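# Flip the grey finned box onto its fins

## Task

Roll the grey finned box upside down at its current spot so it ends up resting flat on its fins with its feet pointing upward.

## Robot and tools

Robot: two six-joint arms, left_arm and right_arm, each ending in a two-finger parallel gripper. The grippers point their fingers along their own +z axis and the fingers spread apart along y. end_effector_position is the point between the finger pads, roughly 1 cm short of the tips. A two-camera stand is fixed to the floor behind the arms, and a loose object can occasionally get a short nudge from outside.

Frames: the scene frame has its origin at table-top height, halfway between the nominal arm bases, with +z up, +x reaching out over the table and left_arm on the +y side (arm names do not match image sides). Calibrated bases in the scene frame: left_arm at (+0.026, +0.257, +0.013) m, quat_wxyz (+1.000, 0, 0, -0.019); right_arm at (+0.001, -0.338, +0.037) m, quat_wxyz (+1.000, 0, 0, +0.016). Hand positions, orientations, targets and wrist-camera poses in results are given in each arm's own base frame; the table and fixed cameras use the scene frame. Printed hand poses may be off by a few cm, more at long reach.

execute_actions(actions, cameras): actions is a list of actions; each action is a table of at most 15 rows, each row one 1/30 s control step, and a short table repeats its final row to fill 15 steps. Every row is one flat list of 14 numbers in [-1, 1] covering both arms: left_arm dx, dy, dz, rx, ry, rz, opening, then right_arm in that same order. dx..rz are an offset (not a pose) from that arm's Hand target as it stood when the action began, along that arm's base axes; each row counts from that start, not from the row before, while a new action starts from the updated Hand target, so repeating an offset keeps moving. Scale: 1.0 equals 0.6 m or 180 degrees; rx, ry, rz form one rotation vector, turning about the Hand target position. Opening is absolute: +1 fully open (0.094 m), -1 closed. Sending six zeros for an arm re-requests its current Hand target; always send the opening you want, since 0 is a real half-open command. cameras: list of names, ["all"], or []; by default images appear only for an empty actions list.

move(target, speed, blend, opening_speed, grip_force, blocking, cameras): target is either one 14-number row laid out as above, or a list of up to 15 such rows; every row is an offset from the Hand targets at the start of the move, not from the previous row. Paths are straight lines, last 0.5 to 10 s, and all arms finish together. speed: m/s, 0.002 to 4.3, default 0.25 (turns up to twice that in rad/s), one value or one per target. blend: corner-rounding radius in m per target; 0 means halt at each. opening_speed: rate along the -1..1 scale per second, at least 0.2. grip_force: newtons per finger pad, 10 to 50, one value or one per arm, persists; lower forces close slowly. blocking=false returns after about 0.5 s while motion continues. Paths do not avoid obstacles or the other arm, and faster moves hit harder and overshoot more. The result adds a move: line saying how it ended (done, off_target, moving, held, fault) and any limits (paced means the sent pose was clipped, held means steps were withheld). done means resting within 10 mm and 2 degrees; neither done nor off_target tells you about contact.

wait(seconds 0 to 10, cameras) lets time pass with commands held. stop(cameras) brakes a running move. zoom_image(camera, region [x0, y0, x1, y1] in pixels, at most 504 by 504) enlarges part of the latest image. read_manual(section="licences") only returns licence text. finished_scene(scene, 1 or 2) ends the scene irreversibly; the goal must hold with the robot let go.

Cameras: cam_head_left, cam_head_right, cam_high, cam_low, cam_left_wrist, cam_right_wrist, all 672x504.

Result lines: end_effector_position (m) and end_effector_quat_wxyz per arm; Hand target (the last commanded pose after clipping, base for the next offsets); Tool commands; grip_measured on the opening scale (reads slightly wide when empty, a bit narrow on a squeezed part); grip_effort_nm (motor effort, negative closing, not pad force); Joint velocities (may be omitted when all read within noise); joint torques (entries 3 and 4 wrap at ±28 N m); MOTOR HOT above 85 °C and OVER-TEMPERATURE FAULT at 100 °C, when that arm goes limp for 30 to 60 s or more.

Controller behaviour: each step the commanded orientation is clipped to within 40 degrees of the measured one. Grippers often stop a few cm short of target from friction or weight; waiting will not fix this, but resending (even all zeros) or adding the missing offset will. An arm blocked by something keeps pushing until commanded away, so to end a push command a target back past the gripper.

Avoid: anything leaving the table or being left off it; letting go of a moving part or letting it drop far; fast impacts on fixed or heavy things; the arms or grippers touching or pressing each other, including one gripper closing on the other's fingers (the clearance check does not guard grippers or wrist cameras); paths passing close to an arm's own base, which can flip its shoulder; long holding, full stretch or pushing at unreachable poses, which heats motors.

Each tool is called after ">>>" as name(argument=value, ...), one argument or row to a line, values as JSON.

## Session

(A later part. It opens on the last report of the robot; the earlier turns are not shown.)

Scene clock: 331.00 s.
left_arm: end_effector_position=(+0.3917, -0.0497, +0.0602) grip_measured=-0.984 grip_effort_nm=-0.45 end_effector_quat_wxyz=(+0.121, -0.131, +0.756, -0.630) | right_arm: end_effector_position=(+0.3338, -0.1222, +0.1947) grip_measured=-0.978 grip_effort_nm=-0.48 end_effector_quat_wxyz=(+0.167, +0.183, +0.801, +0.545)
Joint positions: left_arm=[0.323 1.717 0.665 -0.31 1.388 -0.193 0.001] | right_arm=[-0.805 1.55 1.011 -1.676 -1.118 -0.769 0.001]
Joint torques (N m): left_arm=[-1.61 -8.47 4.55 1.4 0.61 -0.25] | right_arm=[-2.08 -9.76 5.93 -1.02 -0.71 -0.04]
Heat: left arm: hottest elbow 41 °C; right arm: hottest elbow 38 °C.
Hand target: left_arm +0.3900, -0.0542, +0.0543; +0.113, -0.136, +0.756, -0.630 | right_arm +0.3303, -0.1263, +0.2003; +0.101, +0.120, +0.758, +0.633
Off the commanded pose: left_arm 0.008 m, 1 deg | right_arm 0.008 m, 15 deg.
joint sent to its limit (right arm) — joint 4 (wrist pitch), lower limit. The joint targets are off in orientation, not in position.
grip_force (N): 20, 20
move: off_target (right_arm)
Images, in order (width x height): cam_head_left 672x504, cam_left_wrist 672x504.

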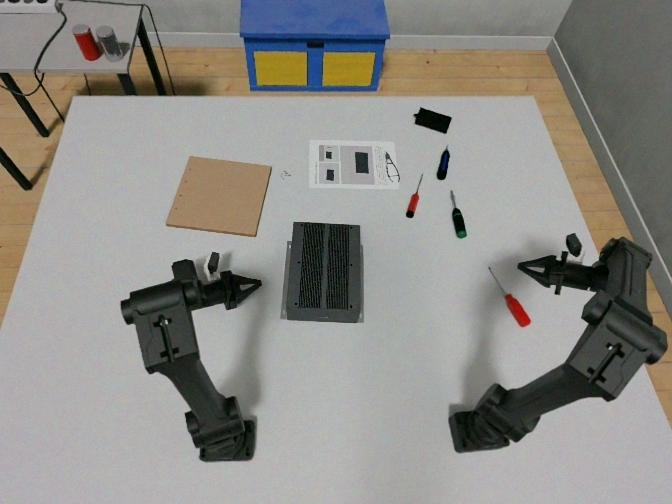

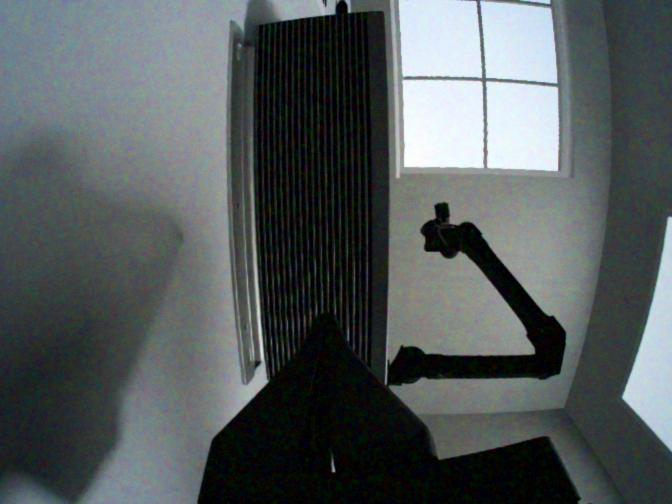

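>>> move(
  target=[
    [-0.078, 0.0, -0.01, 0, 0, 0, -1, 0, 0, 0, 0, 0, 0, -1],
    [-0.078, -0.09, -0.02, 0, 0, 0, -1, 0, 0, 0, 0, 0, 0, -1],
  ],
  speed=[0.1, 0.06],
  cameras=["cam_head_left"],
)

>>> zoom_image(
  camera="cam_head_left",
  region=[240, 200, 440, 340],
)

Scene clock: 342.83 s.
left_arm: end_effector_position=(+0.3453, -0.1045, +0.0454) grip_measured=-0.984 grip_effort_nm=-0.45 end_effector_quat_wxyz=(+0.118, -0.133, +0.757, -0.629) | right_arm: end_effector_position=(+0.3338, -0.1222, +0.1947) grip_measured=-0.978 grip_effort_nm=-0.49 end_effector_quat_wxyz=(+0.167, +0.183, +0.801, +0.545)
Joint positions: left_arm=[0.195 1.689 0.402 0.448 1.326 -0.736 0.001] | right_arm=[-0.805 1.55 1.011 -1.676 -1.118 -0.769 0.001]
Joint torques (N m): left_arm=[-1.67 -6.71 3.23 2.22 0.45 -0.26] | right_arm=[-2.02 -10.11 5.65 -0.92 -0.66 -0.03]
Heat: left arm: hottest elbow 40 °C; right arm: hottest elbow 38 °C.
Hand target: left_arm +0.3431, -0.1082, +0.0423; +0.113, -0.136, +0.756, -0.630 | right_arm +0.3303, -0.1263, +0.2003; +0.101, +0.120, +0.758, +0.633
Off the commanded pose: left_arm 0.005 m, 1 deg | right_arm 0.008 m, 15 deg.
joint sent to its limit (right arm) — joint 4 (wrist pitch), lower limit. The joint targets are off in orientation, not in position.
grip_force (N): 20, 20
move: off_target (right_arm)
Images, in order (width x height): cam_head_left 672x504.

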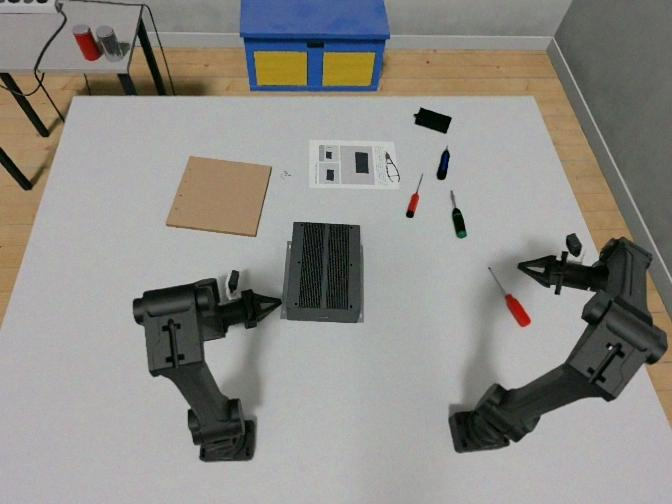

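Scaled by 2.520.

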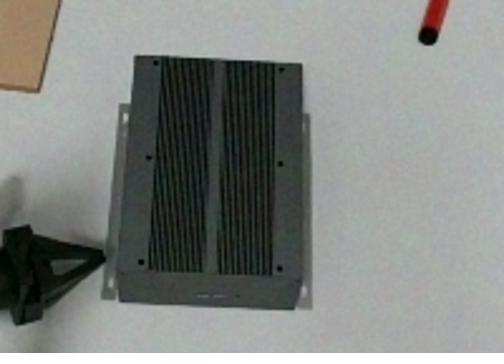

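>>> move(
  target=[-0.0, -0.075, 0.0, 0, 0, 0, -1, 0, 0, 0, 0, 0, 0, -1],
  speed=0.05,
  cameras=["cam_head_left"],
)

>>> zoom_image(
  camera="cam_head_left",
  region=[240, 200, 440, 340],
)

Scene clock: 351.43 s.
left_arm: end_effector_position=(+0.3475, -0.1417, +0.0487) grip_measured=-0.984 grip_effort_nm=-0.45 end_effector_quat_wxyz=(+0.129, -0.139, +0.755, -0.628) | right_arm: end_effector_position=(+0.3338, -0.1222, +0.1947) grip_measured=-0.978 grip_effort_nm=-0.48 end_effector_quat_wxyz=(+0.167, +0.183, +0.801, +0.545)
Joint positions: left_arm=[0.062 1.74 0.345 0.878 1.204 -1.062 0.001] | right_arm=[-0.805 1.55 1.011 -1.676 -1.118 -0.769 0.001]
Joint torques (N m): left_arm=[-3.66 -5.71 3.02 2.5 0.2 -0.2] | right_arm=[-1.67 -10.93 5.93 -0.87 -0.72 -0.01]
Heat: left arm: hottest elbow 39 °C; right arm: hottest elbow 38 °C.
Hand target: left_arm +0.3431, -0.1532, +0.0423; +0.113, -0.136, +0.756, -0.630 | right_arm +0.3303, -0.1263, +0.2003; +0.101, +0.120, +0.758, +0.633
Off the commanded pose: left_arm 0.014 m, 2 deg | right_arm 0.008 m, 15 deg.
joint sent to its limit (right arm) — joint 4 (wrist pitch), lower limit. The joint targets are off in orientation, not in position.
grip_force (N): 20, 20
move: off_target (left_arm, right_arm)
Images, in order (width x height): cam_head_left 672x504.

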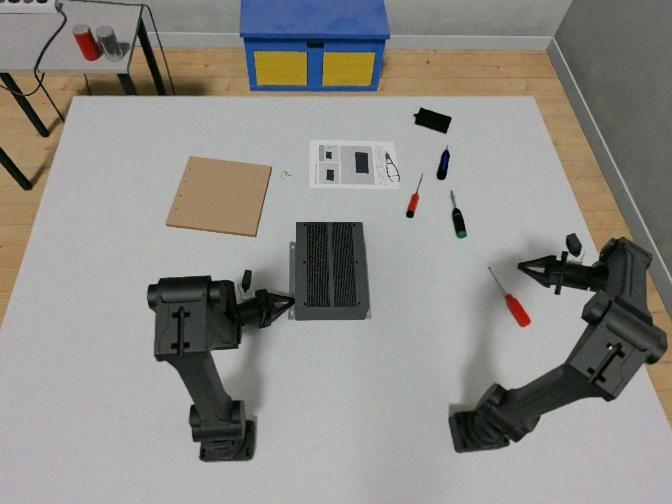

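Scaled by 2.520.

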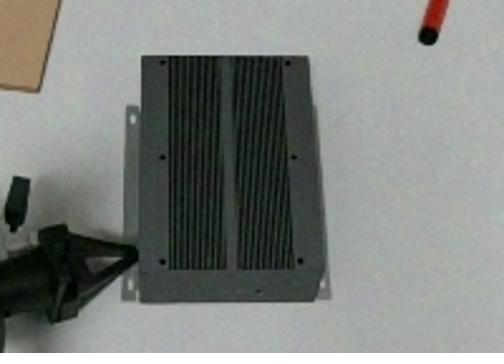

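>>> move(
  target=[
    [0, 0, 0, 0, 0, 0, -1, 0.2, 0.38, -0.12, 0, 0, 0, -1],
    [0, 0, 0, 0, 0, 0, -1, 0.29, 0.51, -0.27, 0, 0, 0, -1],
  ],
  speed=0.12,
  blend=[0.03, 0],
  cameras=["cam_head_left", "cam_right_wrist"],
)

>>> zoom_image(
  camera="cam_head_left",
  region=[240, 200, 440, 340],
)

Scene clock: 386.77 s.
left_arm: end_effector_position=(+0.3475, -0.1417, +0.0487) grip_measured=-0.984 grip_effort_nm=-0.45 end_effector_quat_wxyz=(+0.129, -0.139, +0.754, -0.629) | right_arm: end_effector_position=(+0.5063, +0.1739, +0.0428) grip_measured=-0.978 grip_effort_nm=-0.48 end_effector_quat_wxyz=(+0.106, +0.121, +0.758, +0.632)
Joint positions: left_arm=[0.062 1.742 0.345 0.883 1.204 -1.065 0.001] | right_arm=[0.027 1.957 0.815 0.657 -1.179 1.11 0.001]
Joint torques (N m): left_arm=[-3.6 -5.6 3.06 2.48 0.19 -0.24] | right_arm=[0.5 -12.63 4.1 2.45 -0.2 0]
Heat: left arm: hottest elbow 37 °C; right arm: hottest elbow 38 °C.
Hand target: left_arm +0.3431, -0.1532, +0.0423; +0.113, -0.136, +0.756, -0.630 | right_arm +0.5044, +0.1798, +0.0384; +0.102, +0.120, +0.758, +0.633
Off the commanded pose: left_arm 0.014 m, 2 deg | right_arm 0.008 m, 1 deg.
grip_force (N): 20, 20
move: off_target (left_arm)
Images, in order (width x height): cam_head_left 672x504, cam_right_wrist 672x504.

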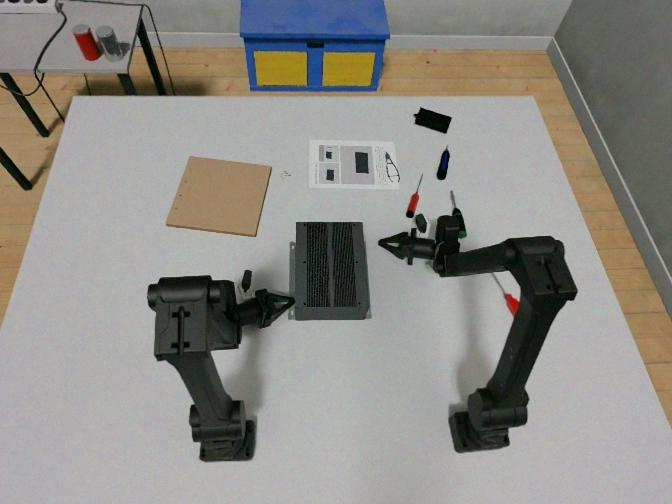

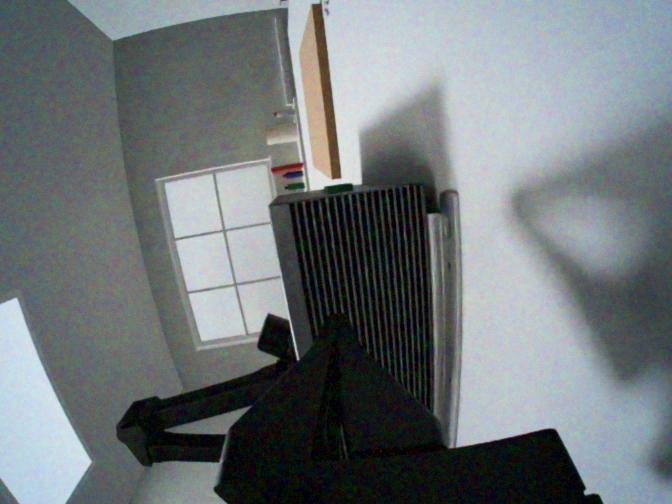

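Scaled by 2.520.

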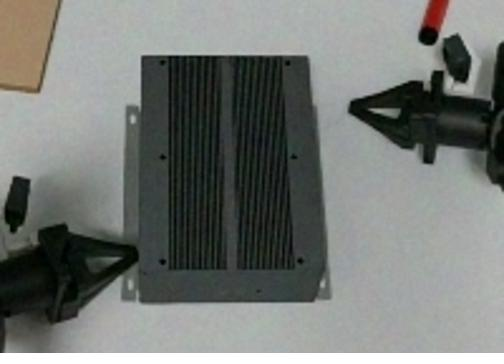

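>>> move(
  target=[0, 0, 0, 0, 0, 0, -1, 0.015, 0.12, 0.01, 0, 0, 0, -1],
  speed=0.05,
  cameras=["cam_head_left"],
)

>>> zoom_image(
  camera="cam_head_left",
  region=[240, 200, 440, 340],
)

Scene clock: 395.33 s.
left_arm: end_effector_position=(+0.3472, -0.1432, +0.0488) grip_measured=-0.984 grip_effort_nm=-0.45 end_effector_quat_wxyz=(+0.129, -0.137, +0.755, -0.629) | right_arm: end_effector_position=(+0.5113, +0.2206, +0.0384) grip_measured=-0.978 grip_effort_nm=-0.49 end_effector_quat_wxyz=(+0.109, +0.150, +0.759, +0.624)
Joint positions: left_arm=[0.057 1.742 0.345 0.885 1.202 -1.066 0.001] | right_arm=[0.137 1.976 0.815 0.766 -1.033 1.25 0.001]
Joint torques (N m): left_arm=[-3.14 -5.48 3.02 2.44 0.26 -0.23] | right_arm=[3.78 -12.81 6.86 2.54 -0.42 -0.02]
Heat: left arm: hottest elbow 37 °C; right arm: hottest elbow 37 °C.
Hand target: left_arm +0.3432, -0.1532, +0.0424; +0.113, -0.136, +0.756, -0.630 | right_arm +0.5135, +0.2516, +0.0445; +0.102, +0.120, +0.758, +0.633
Off the commanded pose: left_arm 0.013 m, 2 deg | right_arm 0.032 m, 4 deg.
grip_force (N): 20, 20
move: off_target (left_arm, right_arm)
Images, in order (width x height): cam_head_left 672x504.

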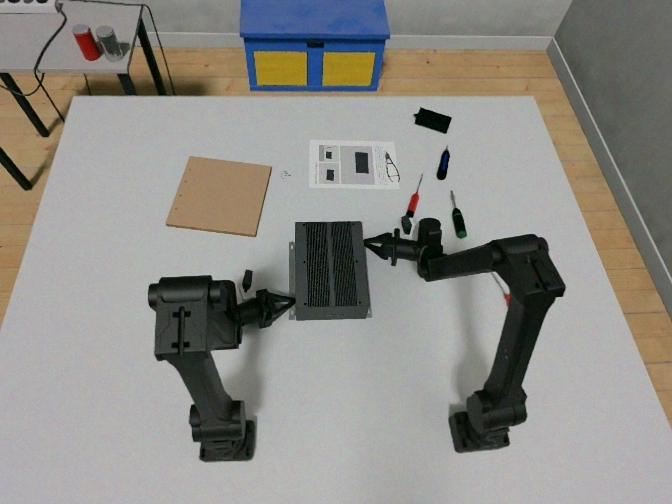

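Scaled by 2.520.

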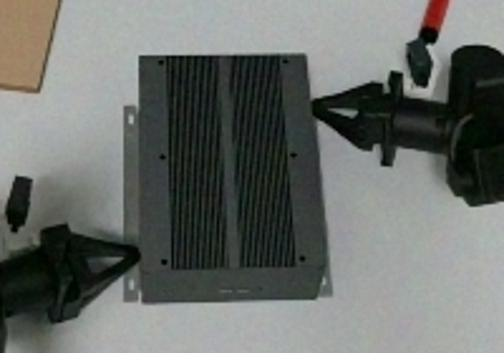

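>>> move(
  target=[0, 0, 0, 0, 0, 0, -1, 0.0, 0.045, 0.0, 0, 0, 0, -1],
  speed=0.04,
  cameras=["cam_head_left"],
)

>>> zoom_image(
  camera="cam_head_left",
  region=[240, 200, 440, 340],
)

Scene clock: 401.00 s.
left_arm: end_effector_position=(+0.3457, -0.1454, +0.0484) grip_measured=-0.984 grip_effort_nm=-0.45 end_effector_quat_wxyz=(+0.125, -0.136, +0.755, -0.629) | right_arm: end_effector_position=(+0.5224, +0.2318, +0.0382) grip_measured=-0.978 grip_effort_nm=-0.48 end_effector_quat_wxyz=(+0.123, +0.162, +0.758, +0.620)
Joint positions: left_arm=[0.051 1.743 0.344 0.885 1.204 -1.067 0.001] | right_arm=[0.165 1.988 0.833 0.792 -0.967 1.283 0.001]
Joint torques (N m): left_arm=[-2.73 -5.48 3.08 2.48 0.17 -0.23] | right_arm=[5.66 -13.39 6.19 2.76 -1.07 -0.08]
Heat: left arm: hottest elbow 37 °C; right arm: hottest elbow 37 °C.
Hand target: left_arm +0.3431, -0.1532, +0.0423; +0.113, -0.136, +0.756, -0.630 | right_arm +0.5133, +0.2786, +0.0442; +0.101, +0.120, +0.758, +0.633
Off the commanded pose: left_arm 0.010 m, 1 deg | right_arm 0.048 m, 6 deg.
grip_force (N): 20, 20
move: off_target (right_arm)
Images, in order (width x height): cam_head_left 672x504.

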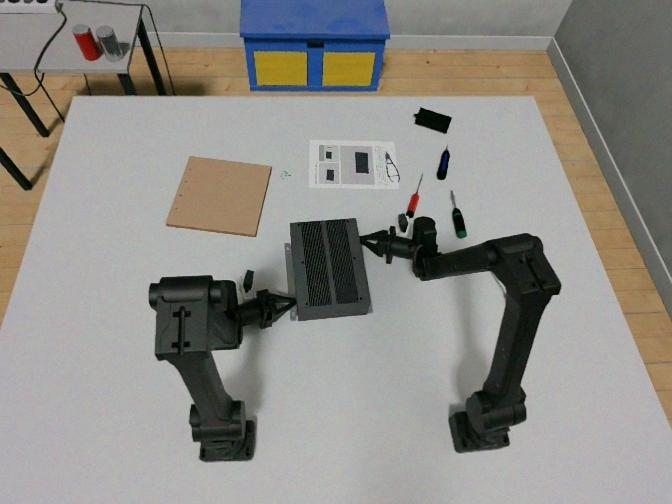

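Scaled by 2.520.

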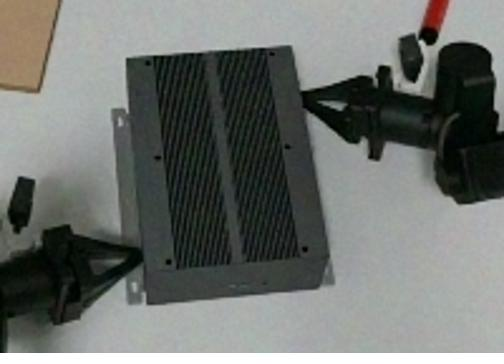

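>>> move(
  target=[
    [0, 0.06, 0.0, 0, 0, 0, -1, 0, -0.164, 0.0, 0, 0, 0, -1],
    [0, 0.06, 0.03, 0, 0, 0, -1, -0.277, -0.164, 0.0, 0, 0, 0, -1],
  ],
  speed=[0.06, 0.12],
  blend=[0.01, 0],
  cameras=["cam_head_left", "cam_left_wrist", "cam_right_wrist"],
)

>>> zoom_image(
  camera="cam_head_left",
  region=[240, 200, 440, 340],
)

Scene clock: 421.17 s.
left_arm: end_effector_position=(+0.3332, -0.1218, +0.0532) grip_measured=-0.984 grip_effort_nm=-0.45 end_effector_quat_wxyz=(+0.098, -0.145, +0.757, -0.630) | right_arm: end_effector_position=(+0.3472, +0.1779, +0.0395) grip_measured=-0.978 grip_effort_nm=-0.48 end_effector_quat_wxyz=(+0.097, +0.126, +0.760, +0.631)
Joint positions: left_arm=[0.143 1.643 0.359 0.523 1.297 -0.863 0.001] | right_arm=[0.054 1.799 0.373 0.945 -1.159 1.137 0.001]
Joint torques (N m): left_arm=[0.09 -8 5.2 1.26 0.63 0.04] | right_arm=[-0.5 -8.76 1.8 2.56 -0.18 -0.01]
Heat: left arm: hottest elbow 36 °C; right arm: hottest elbow 36 °C.
Hand target: left_arm +0.3432, -0.1172, +0.0604; +0.113, -0.136, +0.756, -0.630 | right_arm +0.3472, +0.1803, +0.0443; +0.101, +0.120, +0.758, +0.633
Off the commanded pose: left_arm 0.013 m, 2 deg | right_arm 0.005 m, 1 deg.
grip_force (N): 20, 20
move: off_target (left_arm)
Images, in order (width x height): cam_head_left 672x504, cam_left_wrist 672x504, cam_right_wrist 672x504.

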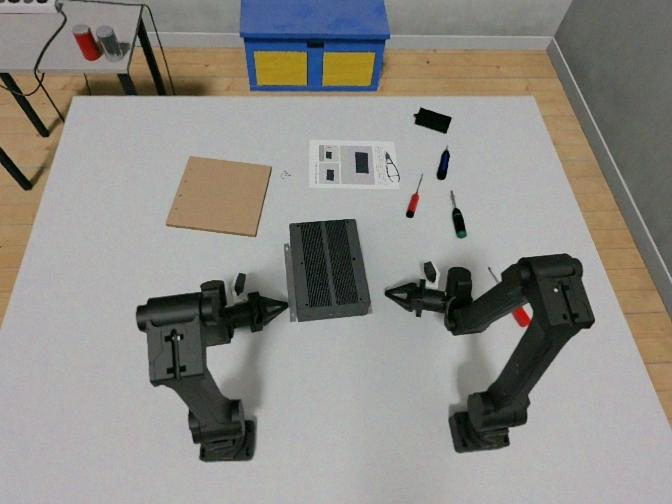

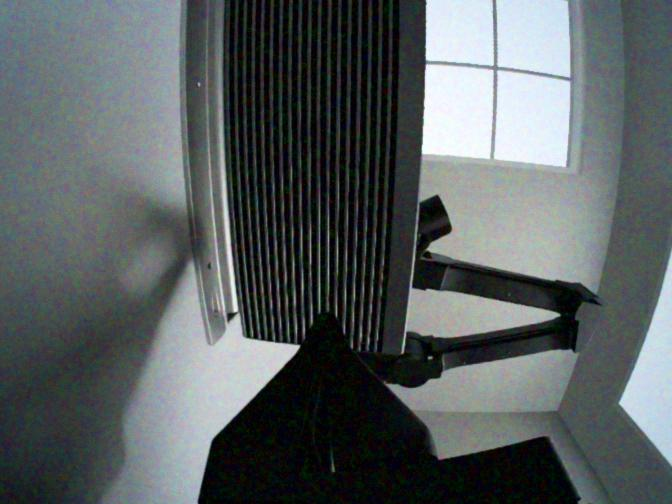

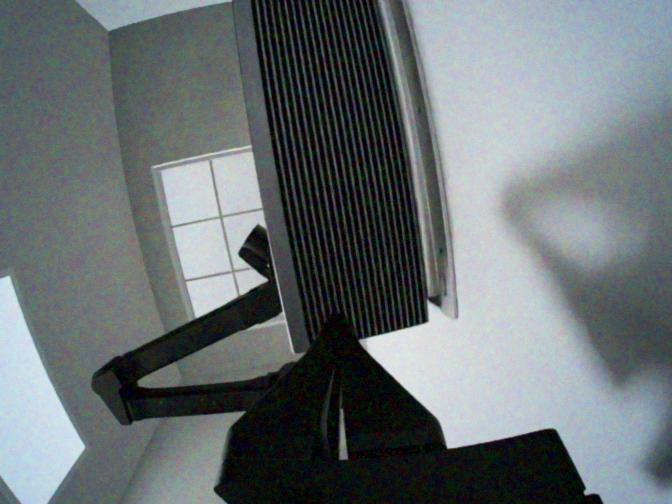

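Scaled by 2.520.

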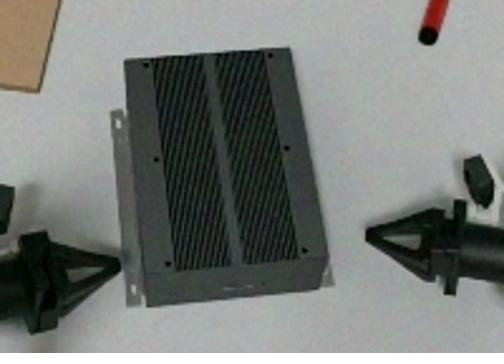

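>>> execute_actions(
  actions=[],
  cameras=["cam_head_left","cam_low"],
)

Scene clock: 452.23 s.
left_arm: end_effector_position=(+0.3332, -0.1218, +0.0532) grip_measured=-0.984 grip_effort_nm=-0.45 end_effector_quat_wxyz=(+0.098, -0.145, +0.757, -0.630) | right_arm: end_effector_position=(+0.3472, +0.1779, +0.0396) grip_measured=-0.978 grip_effort_nm=-0.48 end_effector_quat_wxyz=(+0.097, +0.126, +0.759, +0.631)
Joint positions: left_arm=[0.143 1.643 0.359 0.523 1.297 -0.863 0.001] | right_arm=[0.054 1.799 0.373 0.945 -1.159 1.137 0.001]
Joint velocities: within noise
Joint torques (N m): left_arm=[0.03 -7.88 5.22 1.28 0.63 0.03] | right_arm=[0.21 -9.82 2.02 2.63 -0.19 0.01]
Heat: left arm: hottest elbow 37 °C; right arm: hottest elbow 35 °C.
Hand target: left_arm +0.3432, -0.1172, +0.0604; +0.113, -0.136, +0.756, -0.630 | right_arm +0.3472, +0.1803, +0.0443; +0.102, +0.120, +0.758, +0.633
Tool commands: left_gripper/opening=-1.0 right_gripper/opening=-1.0
Off the commanded pose: left_arm 0.013 m, 2 deg | right_arm 0.005 m, 1 deg.
grip_force (N): 20, 20
Images, in order (width x height): cam_head_left 672x504, cam_low 672x504.

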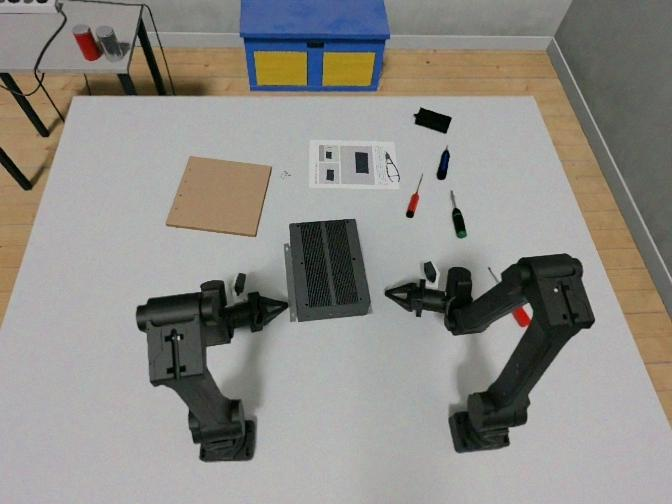

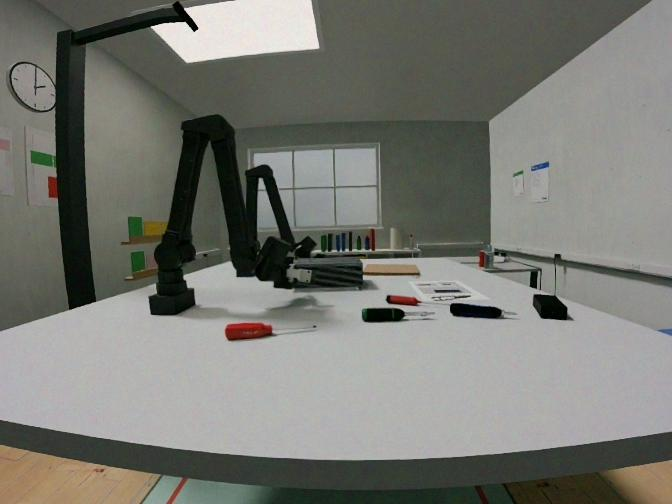

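>>> move(
  target=[0.018,-0.005,0.0145,0,0,0,-1,0,0,0,0,0,0,-1],
  speed=0.05,
  cameras=["cam_head_left"],
)

>>> zoom_image(
  camera="cam_head_left",
  region=[240, 200, 440, 340],
)

Scene clock: 465.33 s.
left_arm: end_effector_position=(+0.3445, -0.1199, +0.0619) grip_measured=-0.984 grip_effort_nm=-0.45 end_effector_quat_wxyz=(+0.109, -0.139, +0.756, -0.630) | right_arm: end_effector_position=(+0.3472, +0.1779, +0.0396) grip_measured=-0.978 grip_effort_nm=-0.49 end_effector_quat_wxyz=(+0.097, +0.126, +0.759, +0.631)
Joint positions: left_arm=[0.143 1.626 0.381 0.517 1.292 -0.874 0.001] | right_arm=[0.054 1.799 0.373 0.945 -1.159 1.137 0.001]
Joint torques (N m): left_arm=[-1.2 -8.06 5.7 1.28 0.39 -0.21] | right_arm=[-0.09 -9.29 1.83 2.47 -0.19 -0.04]
Heat: left arm: hottest elbow 37 °C; right arm: hottest elbow 34 °C.
Hand target: left_arm +0.3539, -0.1202, +0.0689; +0.113, -0.136, +0.756, -0.630 | right_arm +0.3472, +0.1803, +0.0443; +0.101, +0.120, +0.758, +0.633
Off the commanded pose: left_arm 0.012 m, 1 deg | right_arm 0.005 m, 1 deg.
grip_force (N): 20, 20
move: off_target (left_arm)
Images, in order (width x height): cam_head_left 672x504.

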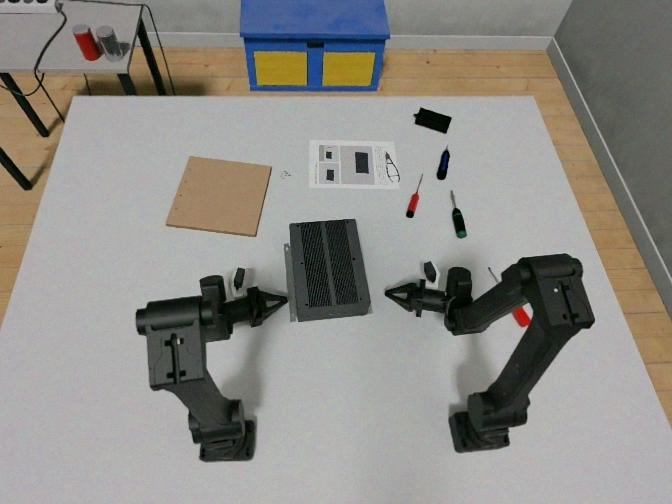

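Scaled by 2.520.

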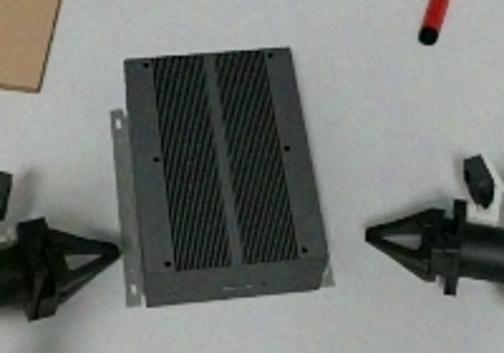

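>>> move(
  target=[0.0183,-0.018,0.001,0,0,0,-1,0.024,0.05,0,0,0,0,-1],
  speed=0.05,
  cameras=["cam_head_left"],
)

>>> zoom_image(
  camera="cam_head_left",
  region=[240, 200, 440, 340],
)

Scene clock: 477.07 s.
left_arm: end_effector_position=(+0.3558, -0.1285, +0.0678) grip_measured=-0.984 grip_effort_nm=-0.46 end_effector_quat_wxyz=(+0.110, -0.141, +0.757, -0.629) | right_arm: end_effector_position=(+0.3559, +0.2041, +0.0422) grip_measured=-0.978 grip_effort_nm=-0.48 end_effector_quat_wxyz=(+0.099, +0.128, +0.760, +0.629)
Joint positions: left_arm=[0.108 1.626 0.398 0.575 1.261 -0.952 0.001] | right_arm=[0.14 1.813 0.394 1.014 -1.073 1.222 0.001]
Joint torques (N m): left_arm=[-1.73 -6.24 5.94 2.41 0.34 -0.25] | right_arm=[0.09 -7.3 3.56 2.52 -0.13 -0.01]
Heat: left arm: hottest elbow 38 °C; right arm: hottest elbow 34 °C.
Hand target: left_arm +0.3650, -0.1310, +0.0696; +0.113, -0.136, +0.756, -0.630 | right_arm +0.3616, +0.2103, +0.0443; +0.102, +0.120, +0.758, +0.633
Off the commanded pose: left_arm 0.010 m, 1 deg | right_arm 0.009 m, 1 deg.
grip_force (N): 20, 20
move: done
Images, in order (width x height): cam_head_left 672x504.

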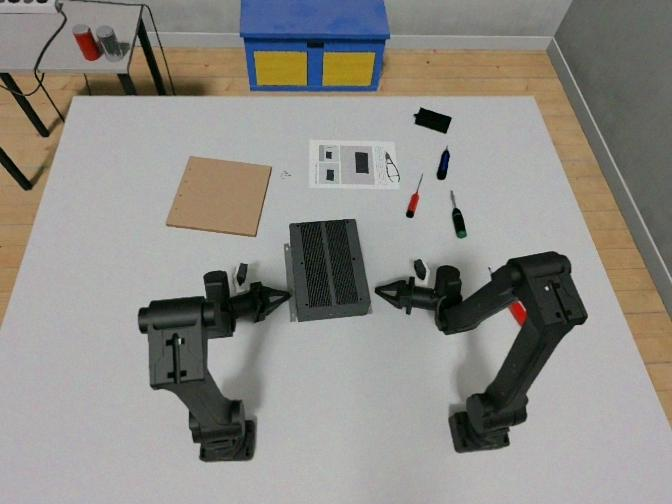

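Scaled by 2.520.

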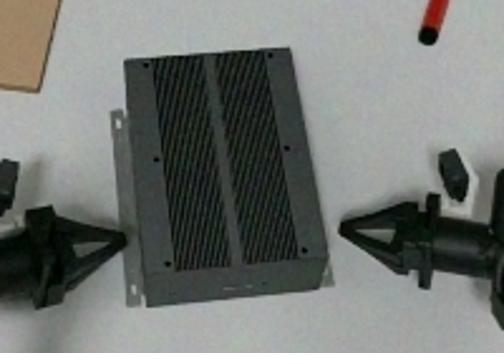

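>>> move(
  target=[0,-0.013,-0.01,0,0,0,-1,0.025,0.015,-0.01,0,0,0,-1],
  speed=0.05,
  cameras=["cam_head_left"],
)

>>> zoom_image(
  camera="cam_head_left",
  region=[240, 200, 440, 340],
)

Scene clock: 485.93 s.
left_arm: end_effector_position=(+0.3597, -0.1358, +0.0655) grip_measured=-0.984 grip_effort_nm=-0.45 end_effector_quat_wxyz=(+0.115, -0.137, +0.757, -0.629) | right_arm: end_effector_position=(+0.3710, +0.2126, +0.0362) grip_measured=-0.978 grip_effort_nm=-0.48 end_effector_quat_wxyz=(+0.099, +0.129, +0.760, +0.629)
Joint positions: left_arm=[0.082 1.654 0.398 0.661 1.239 -0.998 0.001] | right_arm=[0.16 1.856 0.439 1.025 -1.055 1.238 0.001]
Joint torques (N m): left_arm=[-1.67 -6.24 5.2 2.48 0.32 -0.24] | right_arm=[1.03 -8.88 3.66 2.37 -0.11 -0.05]
Heat: left arm: hottest elbow 38 °C; right arm: hottest elbow 34 °C.
Hand target: left_arm +0.3650, -0.1388, +0.0636; +0.113, -0.136, +0.756, -0.630 | right_arm +0.3765, +0.2192, +0.0383; +0.102, +0.120, +0.758, +0.633
Off the commanded pose: left_arm 0.006 m, 0 deg | right_arm 0.009 m, 1 deg.
grip_force (N): 20, 20
move: done
Images, in order (width x height): cam_head_left 672x504.

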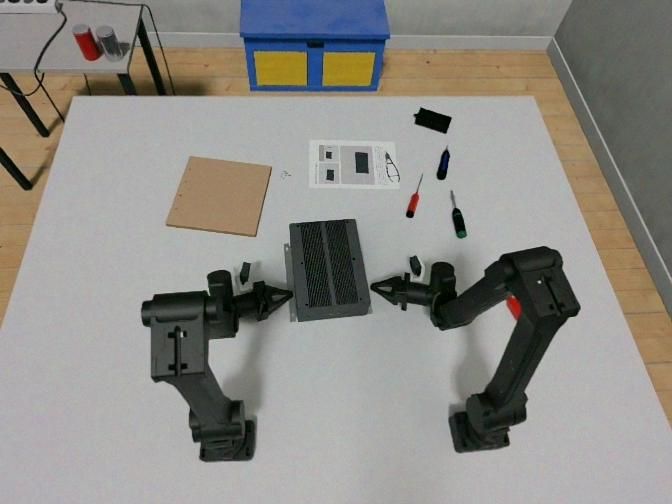

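Scaled by 2.520.

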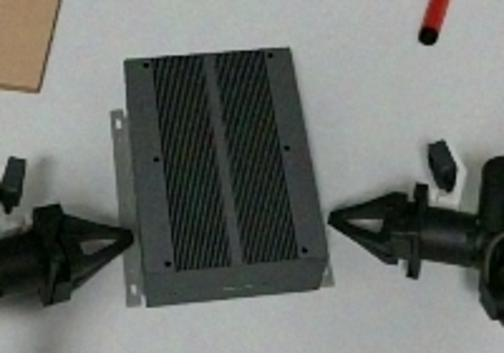

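>>> move(
  target=[0,-0.014,-0.004,0,0,0,-1,0.009,0.01,-0.002,0,0,0,-1],
  speed=0.03,
  cameras=["cam_head_left"],
)

>>> zoom_image(
  camera="cam_head_left",
  region=[240, 200, 440, 340],
)

Scene clock: 492.73 s.
left_arm: end_effector_position=(+0.3633, -0.1418, +0.0642) grip_measured=-0.984 grip_effort_nm=-0.45 end_effector_quat_wxyz=(+0.119, -0.137, +0.756, -0.628) | right_arm: end_effector_position=(+0.3764, +0.2184, +0.0349) grip_measured=-0.978 grip_effort_nm=-0.48 end_effector_quat_wxyz=(+0.099, +0.129, +0.760, +0.629)
Joint positions: left_arm=[0.061 1.674 0.398 0.725 1.215 -1.041 0.001] | right_arm=[0.175 1.868 0.457 1.029 -1.04 1.248 0.001]
Joint torques (N m): left_arm=[-2.14 -6.07 4.57 2.5 0.32 -0.23] | right_arm=[1.38 -8.64 3.63 2.58 -0.11 -0.02]
Heat: left arm: hottest elbow 38 °C; right arm: hottest elbow 34 °C.
Hand target: left_arm +0.3650, -0.1472, +0.0612; +0.113, -0.136, +0.756, -0.630 | right_arm +0.3819, +0.2253, +0.0370; +0.101, +0.120, +0.758, +0.633
Off the commanded pose: left_arm 0.006 m, 1 deg | right_arm 0.009 m, 1 deg.
grip_force (N): 20, 20
move: done
Images, in order (width x height): cam_head_left 672x504.

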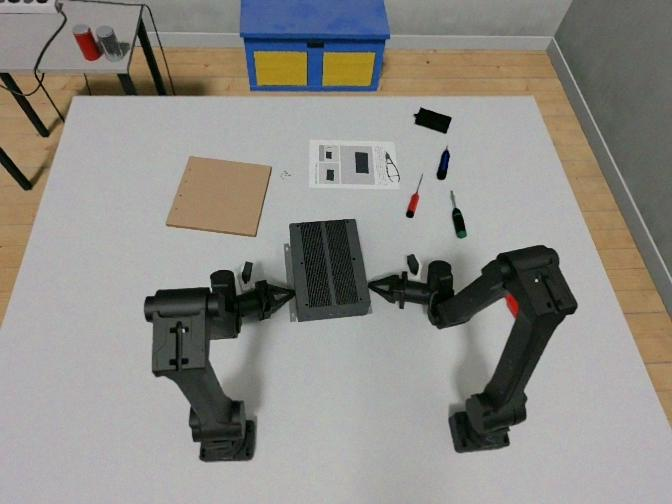

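Scaled by 2.520.

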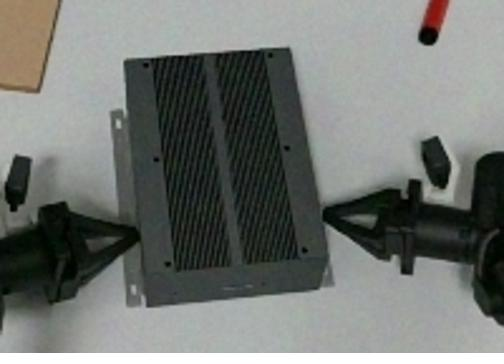

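>>> move(
  target=[0,-0.03,-0.002,0,0,0,-1,-0.003,0.04,0,0,0,0,-1],
  speed=0.04,
)

>>> move(
  target=[0,-0.04,0,0,0,0,-1,0,0.05,0,0,0,0,-1],
  speed=0.04,
  cameras=["cam_head_left"],
)

>>> zoom_image(
  camera="cam_head_left",
  region=[240, 200, 440, 340],
)

Scene clock: 502.20 s.
left_arm: end_effector_position=(+0.3696, -0.1441, +0.0631) grip_measured=-0.984 grip_effort_nm=-0.45 end_effector_quat_wxyz=(+0.132, -0.153, +0.754, -0.625) | right_arm: end_effector_position=(+0.3816, +0.2250, +0.0335) grip_measured=-0.978 grip_effort_nm=-0.48 end_effector_quat_wxyz=(+0.109, +0.146, +0.759, +0.625)
Joint positions: left_arm=[0.044 1.692 0.389 0.818 1.162 -1.112 0.001] | right_arm=[0.203 1.878 0.457 1.067 -0.976 1.292 0.001]
Joint torques (N m): left_arm=[-5.42 -6.3 4.33 2.8 0.44 -0.24] | right_arm=[3.37 -7.77 4.04 2.7 -0.1 0.02]
Heat: left arm: hottest elbow 37 °C; right arm: hottest elbow 34 °C.
Hand target: left_arm +0.3650, -0.1652, +0.0600; +0.113, -0.136, +0.756, -0.630 | right_arm +0.3801, +0.2492, +0.0371; +0.101, +0.120, +0.758, +0.633
Off the commanded pose: left_arm 0.022 m, 3 deg | right_arm 0.025 m, 3 deg.
grip_force (N): 20, 20
move: off_target (left_arm, right_arm)

Scene clock: 503.63 s.
left_arm: end_effector_position=(+0.3748, -0.1483, +0.0635) grip_measured=-0.984 grip_effort_nm=-0.45 end_effector_quat_wxyz=(+0.150, -0.173, +0.752, -0.619) | right_arm: end_effector_position=(+0.3943, +0.2232, +0.0334) grip_measured=-0.978 grip_effort_nm=-0.49 end_effector_quat_wxyz=(+0.138, +0.177, +0.755, +0.616)
Joint positions: left_arm=[0.017 1.7 0.375 0.906 1.088 -1.183 0.001] | right_arm=[0.216 1.881 0.455 1.103 -0.878 1.33 0.001]
Joint torques (N m): left_arm=[-9.35 -5.83 4.74 2.67 0.81 -0.24] | right_arm=[8.82 -8.41 5.05 2.45 -1.18 -0.03]
Heat: left arm: hottest elbow 37 °C; right arm: hottest elbow 34 °C.
Hand target: left_arm +0.3649, -0.1892, +0.0599; +0.113, -0.136, +0.756, -0.630 | right_arm +0.3803, +0.2792, +0.0371; +0.102, +0.120, +0.758, +0.633
Off the commanded pose: left_arm 0.042 m, 6 deg | right_arm 0.058 m, 8 deg.
grip_force (N): 20, 20
move: off_target (left_arm, right_arm)
Images, in order (width x height): cam_head_left 672x504.

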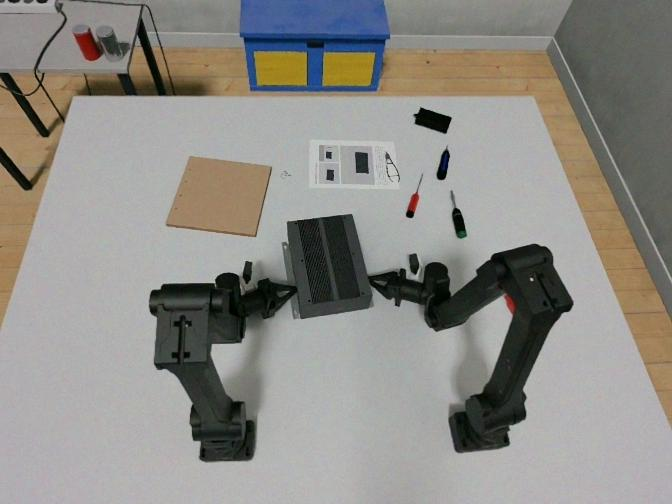

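Scaled by 2.520.

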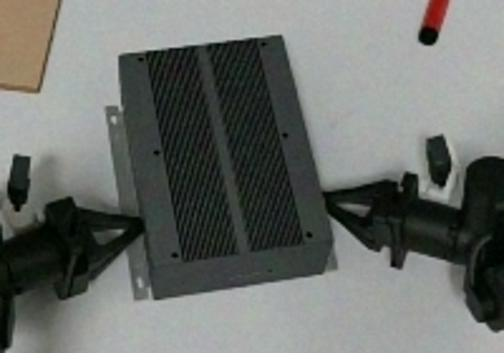

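>>> move(
  target=[-0.008,-0.003,0,0,0,0,-1,-0.04,0.008,0,0,0,0,-1],
  speed=0.03,
  cameras=["cam_head_left"],
)

>>> zoom_image(
  camera="cam_head_left",
  region=[240, 200, 440, 340],
)

Scene clock: 514.30 s.
left_arm: end_effector_position=(+0.3745, -0.1484, +0.0636) grip_measured=-0.984 grip_effort_nm=-0.45 end_effector_quat_wxyz=(+0.155, -0.174, +0.751, -0.618) | right_arm: end_effector_position=(+0.3928, +0.2234, +0.0334) grip_measured=-0.978 grip_effort_nm=-0.48 end_effector_quat_wxyz=(+0.157, +0.186, +0.752, +0.612)
Joint positions: left_arm=[0.014 1.7 0.369 0.923 1.075 -1.189 0.001] | right_arm=[0.232 1.885 0.436 1.149 -0.823 1.339 0.001]
Joint torques (N m): left_arm=[-9.52 -6.01 4.18 2.51 1.14 -0.24] | right_arm=[9.93 -9.47 2.18 2.82 -2.37 -0.04]
Heat: left arm: hottest elbow 37 °C; right arm: hottest elbow 35 °C.
Hand target: left_arm +0.3601, -0.1911, +0.0600; +0.113, -0.136, +0.756, -0.630 | right_arm +0.3561, +0.2841, +0.0370; +0.101, +0.120, +0.758, +0.633
Off the commanded pose: left_arm 0.045 m, 7 deg | right_arm 0.071 m, 10 deg.
grip_force (N): 20, 20
move: off_target (left_arm, right_arm)
Images, in order (width x height): cam_head_left 672x504.

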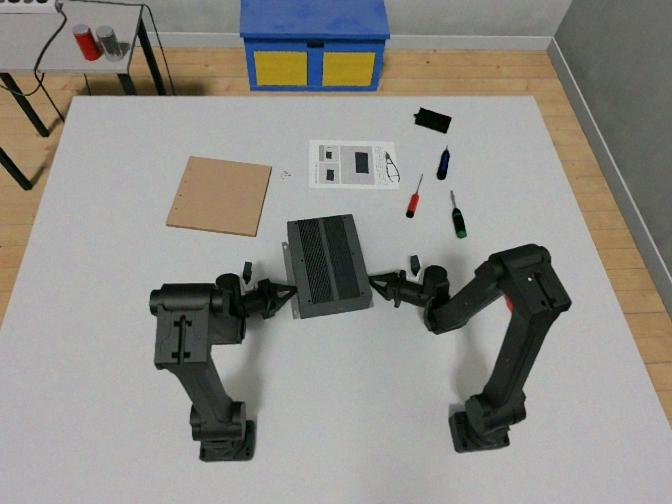

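Scaled by 2.520.

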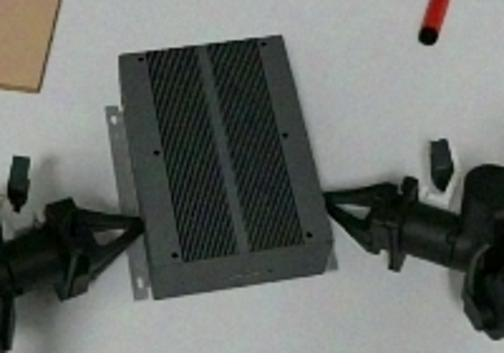

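>>> move(
  target=[0,0,0.05,0,0,-0.033,-1,0.01,0,0.05,0,0,0.039,-1],
  speed=0.04,
)

>>> move(
  target=[0,0,0.04,-0.013,-0.005,0,-1,0,0,0.04,0.013,-0.004,0,-1],
  speed=0.04,
  cameras=["cam_head_left","cam_low"],
)

>>> zoom_image(
  camera="cam_head_left",
  region=[240, 200, 440, 340],
)

Scene clock: 532.27 s.
left_arm: end_effector_position=(+0.3641, -0.1466, +0.0637) grip_measured=-0.984 grip_effort_nm=-0.45 end_effector_quat_wxyz=(+0.102, -0.176, +0.764, -0.613) | right_arm: end_effector_position=(+0.3745, +0.2264, +0.0341) grip_measured=-0.978 grip_effort_nm=-0.49 end_effector_quat_wxyz=(+0.088, +0.168, +0.771, +0.607)
Joint positions: left_arm=[0.035 1.626 0.396 0.638 1.149 -1.082 0.001] | right_arm=[0.216 1.809 0.445 0.926 -0.95 1.277 0.001]
Joint torques (N m): left_arm=[-9.47 -9.88 7.2 1.87 2.78 -0.07] | right_arm=[8.7 -12.81 6.3 2.36 -3.45 -0.16]
Heat: left arm: hottest elbow 37 °C; right arm: hottest elbow 34 °C.
Hand target: left_arm +0.3602, -0.1910, +0.0900; +0.080, -0.097, +0.762, -0.635 | right_arm +0.3622, +0.2840, +0.0671; +0.063, +0.074, +0.764, +0.638
Off the commanded pose: left_arm 0.052 m, 10 deg | right_arm 0.068 m, 12 deg.
grip_force (N): 20, 20
move: off_target (left_arm, right_arm)

Scene clock: 533.73 s.
left_arm: end_effector_position=(+0.3641, -0.1459, +0.0723) grip_measured=-0.984 grip_effort_nm=-0.45 end_effector_quat_wxyz=(+0.092, -0.186, +0.757, -0.620) | right_arm: end_effector_position=(+0.3738, +0.2273, +0.0423) grip_measured=-0.978 grip_effort_nm=-0.49 end_effector_quat_wxyz=(+0.078, +0.172, +0.766, +0.615)
Joint positions: left_arm=[0.04 1.603 0.396 0.633 1.164 -1.129 0.001] | right_arm=[0.214 1.79 0.445 0.924 -0.968 1.311 0.001]
Joint torques (N m): left_arm=[-9.47 -11.58 6.97 3.9 3.21 -0.34] | right_arm=[8.35 -14.39 5.82 3.71 -3.28 0.05]
Heat: left arm: hottest elbow 37 °C; right arm: hottest elbow 34 °C.
Hand target: left_arm +0.3602, -0.1910, +0.1140; +0.084, -0.093, +0.748, -0.651 | right_arm +0.3622, +0.2841, +0.0911; +0.066, +0.071, +0.750, +0.654
Off the commanded pose: left_arm 0.062 m, 11 deg | right_arm 0.076 m, 13 deg.
grip_force (N): 20, 20
move: off_target (left_arm, right_arm)
Images, in order (width x height): cam_head_left 672x504, cam_low 672x504.

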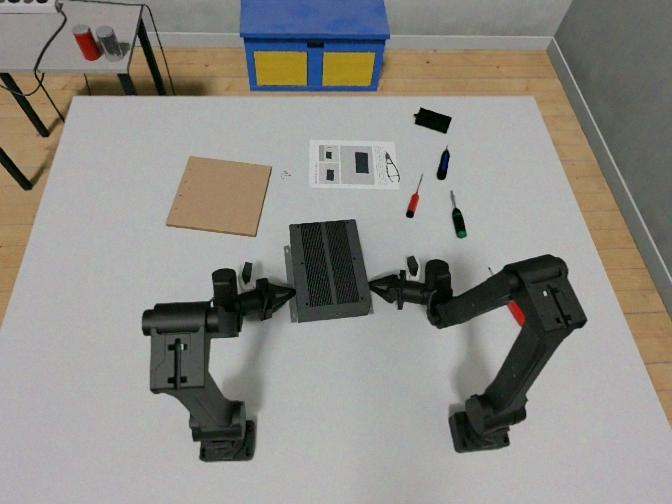

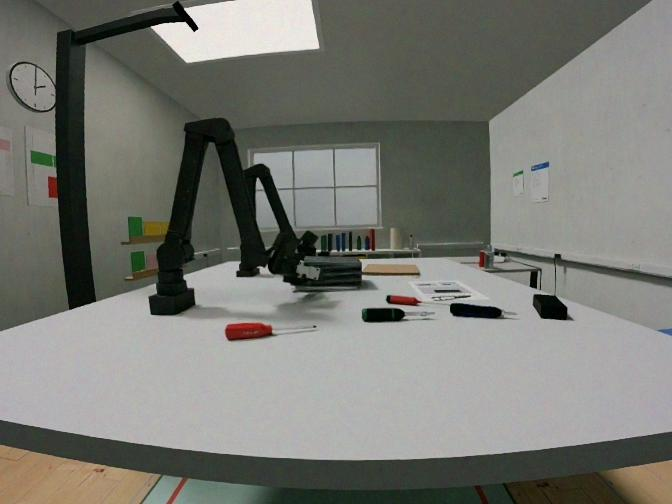

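Scaled by 2.520.

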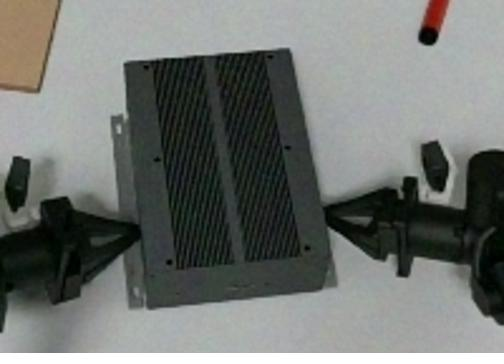

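>>> move(
  target=[0,0,0.04,-0.013,-0.005,0,-1,0,0,0.04,0.013,-0.004,0,-1],
  speed=0.04,
)

>>> move(
  target=[0,0,0.04,-0.013,-0.005,0,-1,0,0,0.04,0.013,-0.004,0,-1],
  speed=0.04,
  cameras=["cam_head_left","cam_low"],
)

>>> zoom_image(
  camera="cam_head_left",
  region=[240, 200, 440, 340],
)

Scene clock: 545.47 s.
left_arm: end_effector_position=(+0.3678, -0.1454, +0.0966) grip_measured=-0.984 grip_effort_nm=-0.46 end_effector_quat_wxyz=(+0.094, -0.185, +0.740, -0.640) | right_arm: end_effector_position=(+0.3768, +0.2276, +0.0653) grip_measured=-0.978 grip_effort_nm=-0.49 end_effector_quat_wxyz=(+0.078, +0.174, +0.752, +0.632)
Joint positions: left_arm=[0.045 1.566 0.393 0.718 1.19 -1.244 0.001] | right_arm=[0.209 1.742 0.442 0.95 -0.983 1.381 0.001]
Joint torques (N m): left_arm=[-9.64 -11.4 6.94 4.22 2.77 -0.3] | right_arm=[8.06 -13.68 6.01 4.4 -3.07 0.01]
Heat: left arm: hottest elbow 37 °C; right arm: hottest wrist yaw 38 °C.
Hand target: left_arm +0.3602, -0.1910, +0.1380; +0.088, -0.090, +0.734, -0.667 | right_arm +0.3622, +0.2841, +0.1151; +0.069, +0.068, +0.736, +0.670
Off the commanded pose: left_arm 0.062 m, 11 deg | right_arm 0.077 m, 13 deg.
grip_force (N): 20, 20
move: off_target (left_arm, right_arm)

Scene clock: 547.17 s.
left_arm: end_effector_position=(+0.3696, -0.1449, +0.1211) grip_measured=-0.984 grip_effort_nm=-0.46 end_effector_quat_wxyz=(+0.098, -0.184, +0.722, -0.659) | right_arm: end_effector_position=(+0.3771, +0.2278, +0.0889) grip_measured=-0.978 grip_effort_nm=-0.49 end_effector_quat_wxyz=(+0.080, +0.173, +0.736, +0.650)
Joint positions: left_arm=[0.05 1.532 0.387 0.828 1.207 -1.374 0.001] | right_arm=[0.207 1.698 0.434 0.998 -0.994 1.454 0.001]
Joint torques (N m): left_arm=[-9.82 -11.05 7.38 4.44 2.43 -0.29] | right_arm=[8.18 -13.86 6.72 4.46 -2.84 0.02]
Heat: left arm: hottest wrist yaw 38 °C; right arm: hottest wrist yaw 38 °C.
Hand target: left_arm +0.3601, -0.1910, +0.1620; +0.092, -0.086, +0.720, -0.683 | right_arm +0.3622, +0.2840, +0.1391; +0.072, +0.065, +0.722, +0.685
Off the commanded pose: left_arm 0.062 m, 12 deg | right_arm 0.077 m, 13 deg.
grip_force (N): 20, 20
move: off_target (left_arm, right_arm)
Images, in order (width x height): cam_head_left 672x504, cam_low 672x504.

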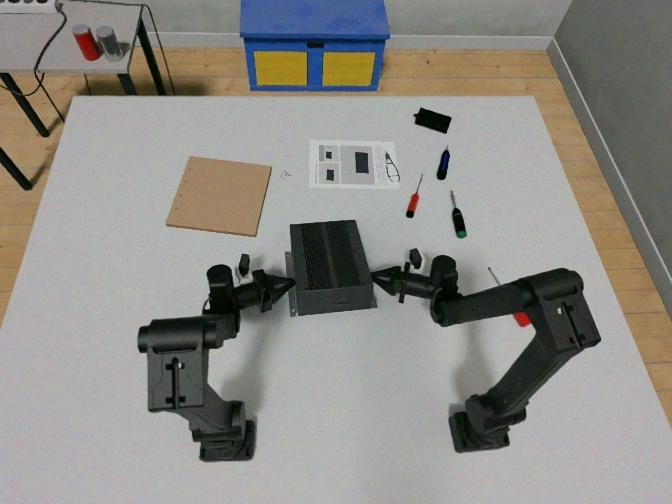

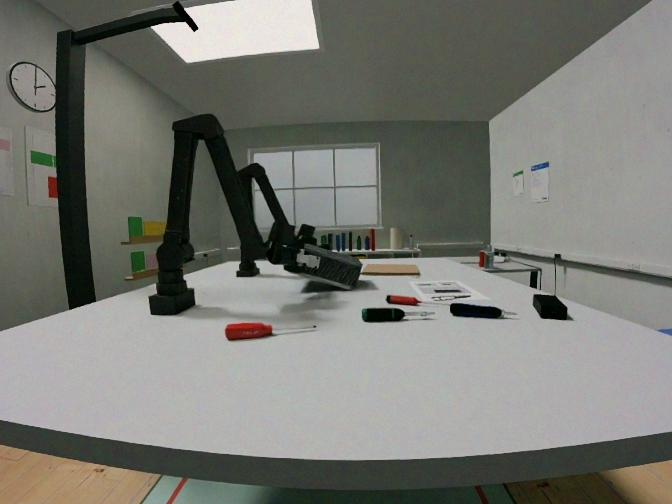

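Scaled by 2.520.

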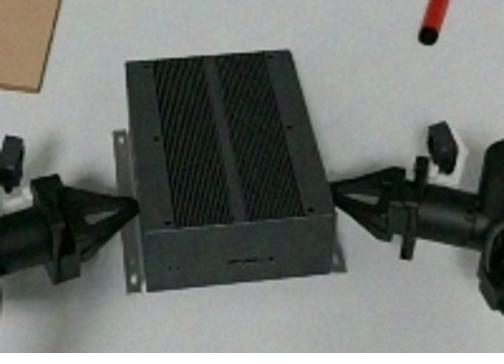

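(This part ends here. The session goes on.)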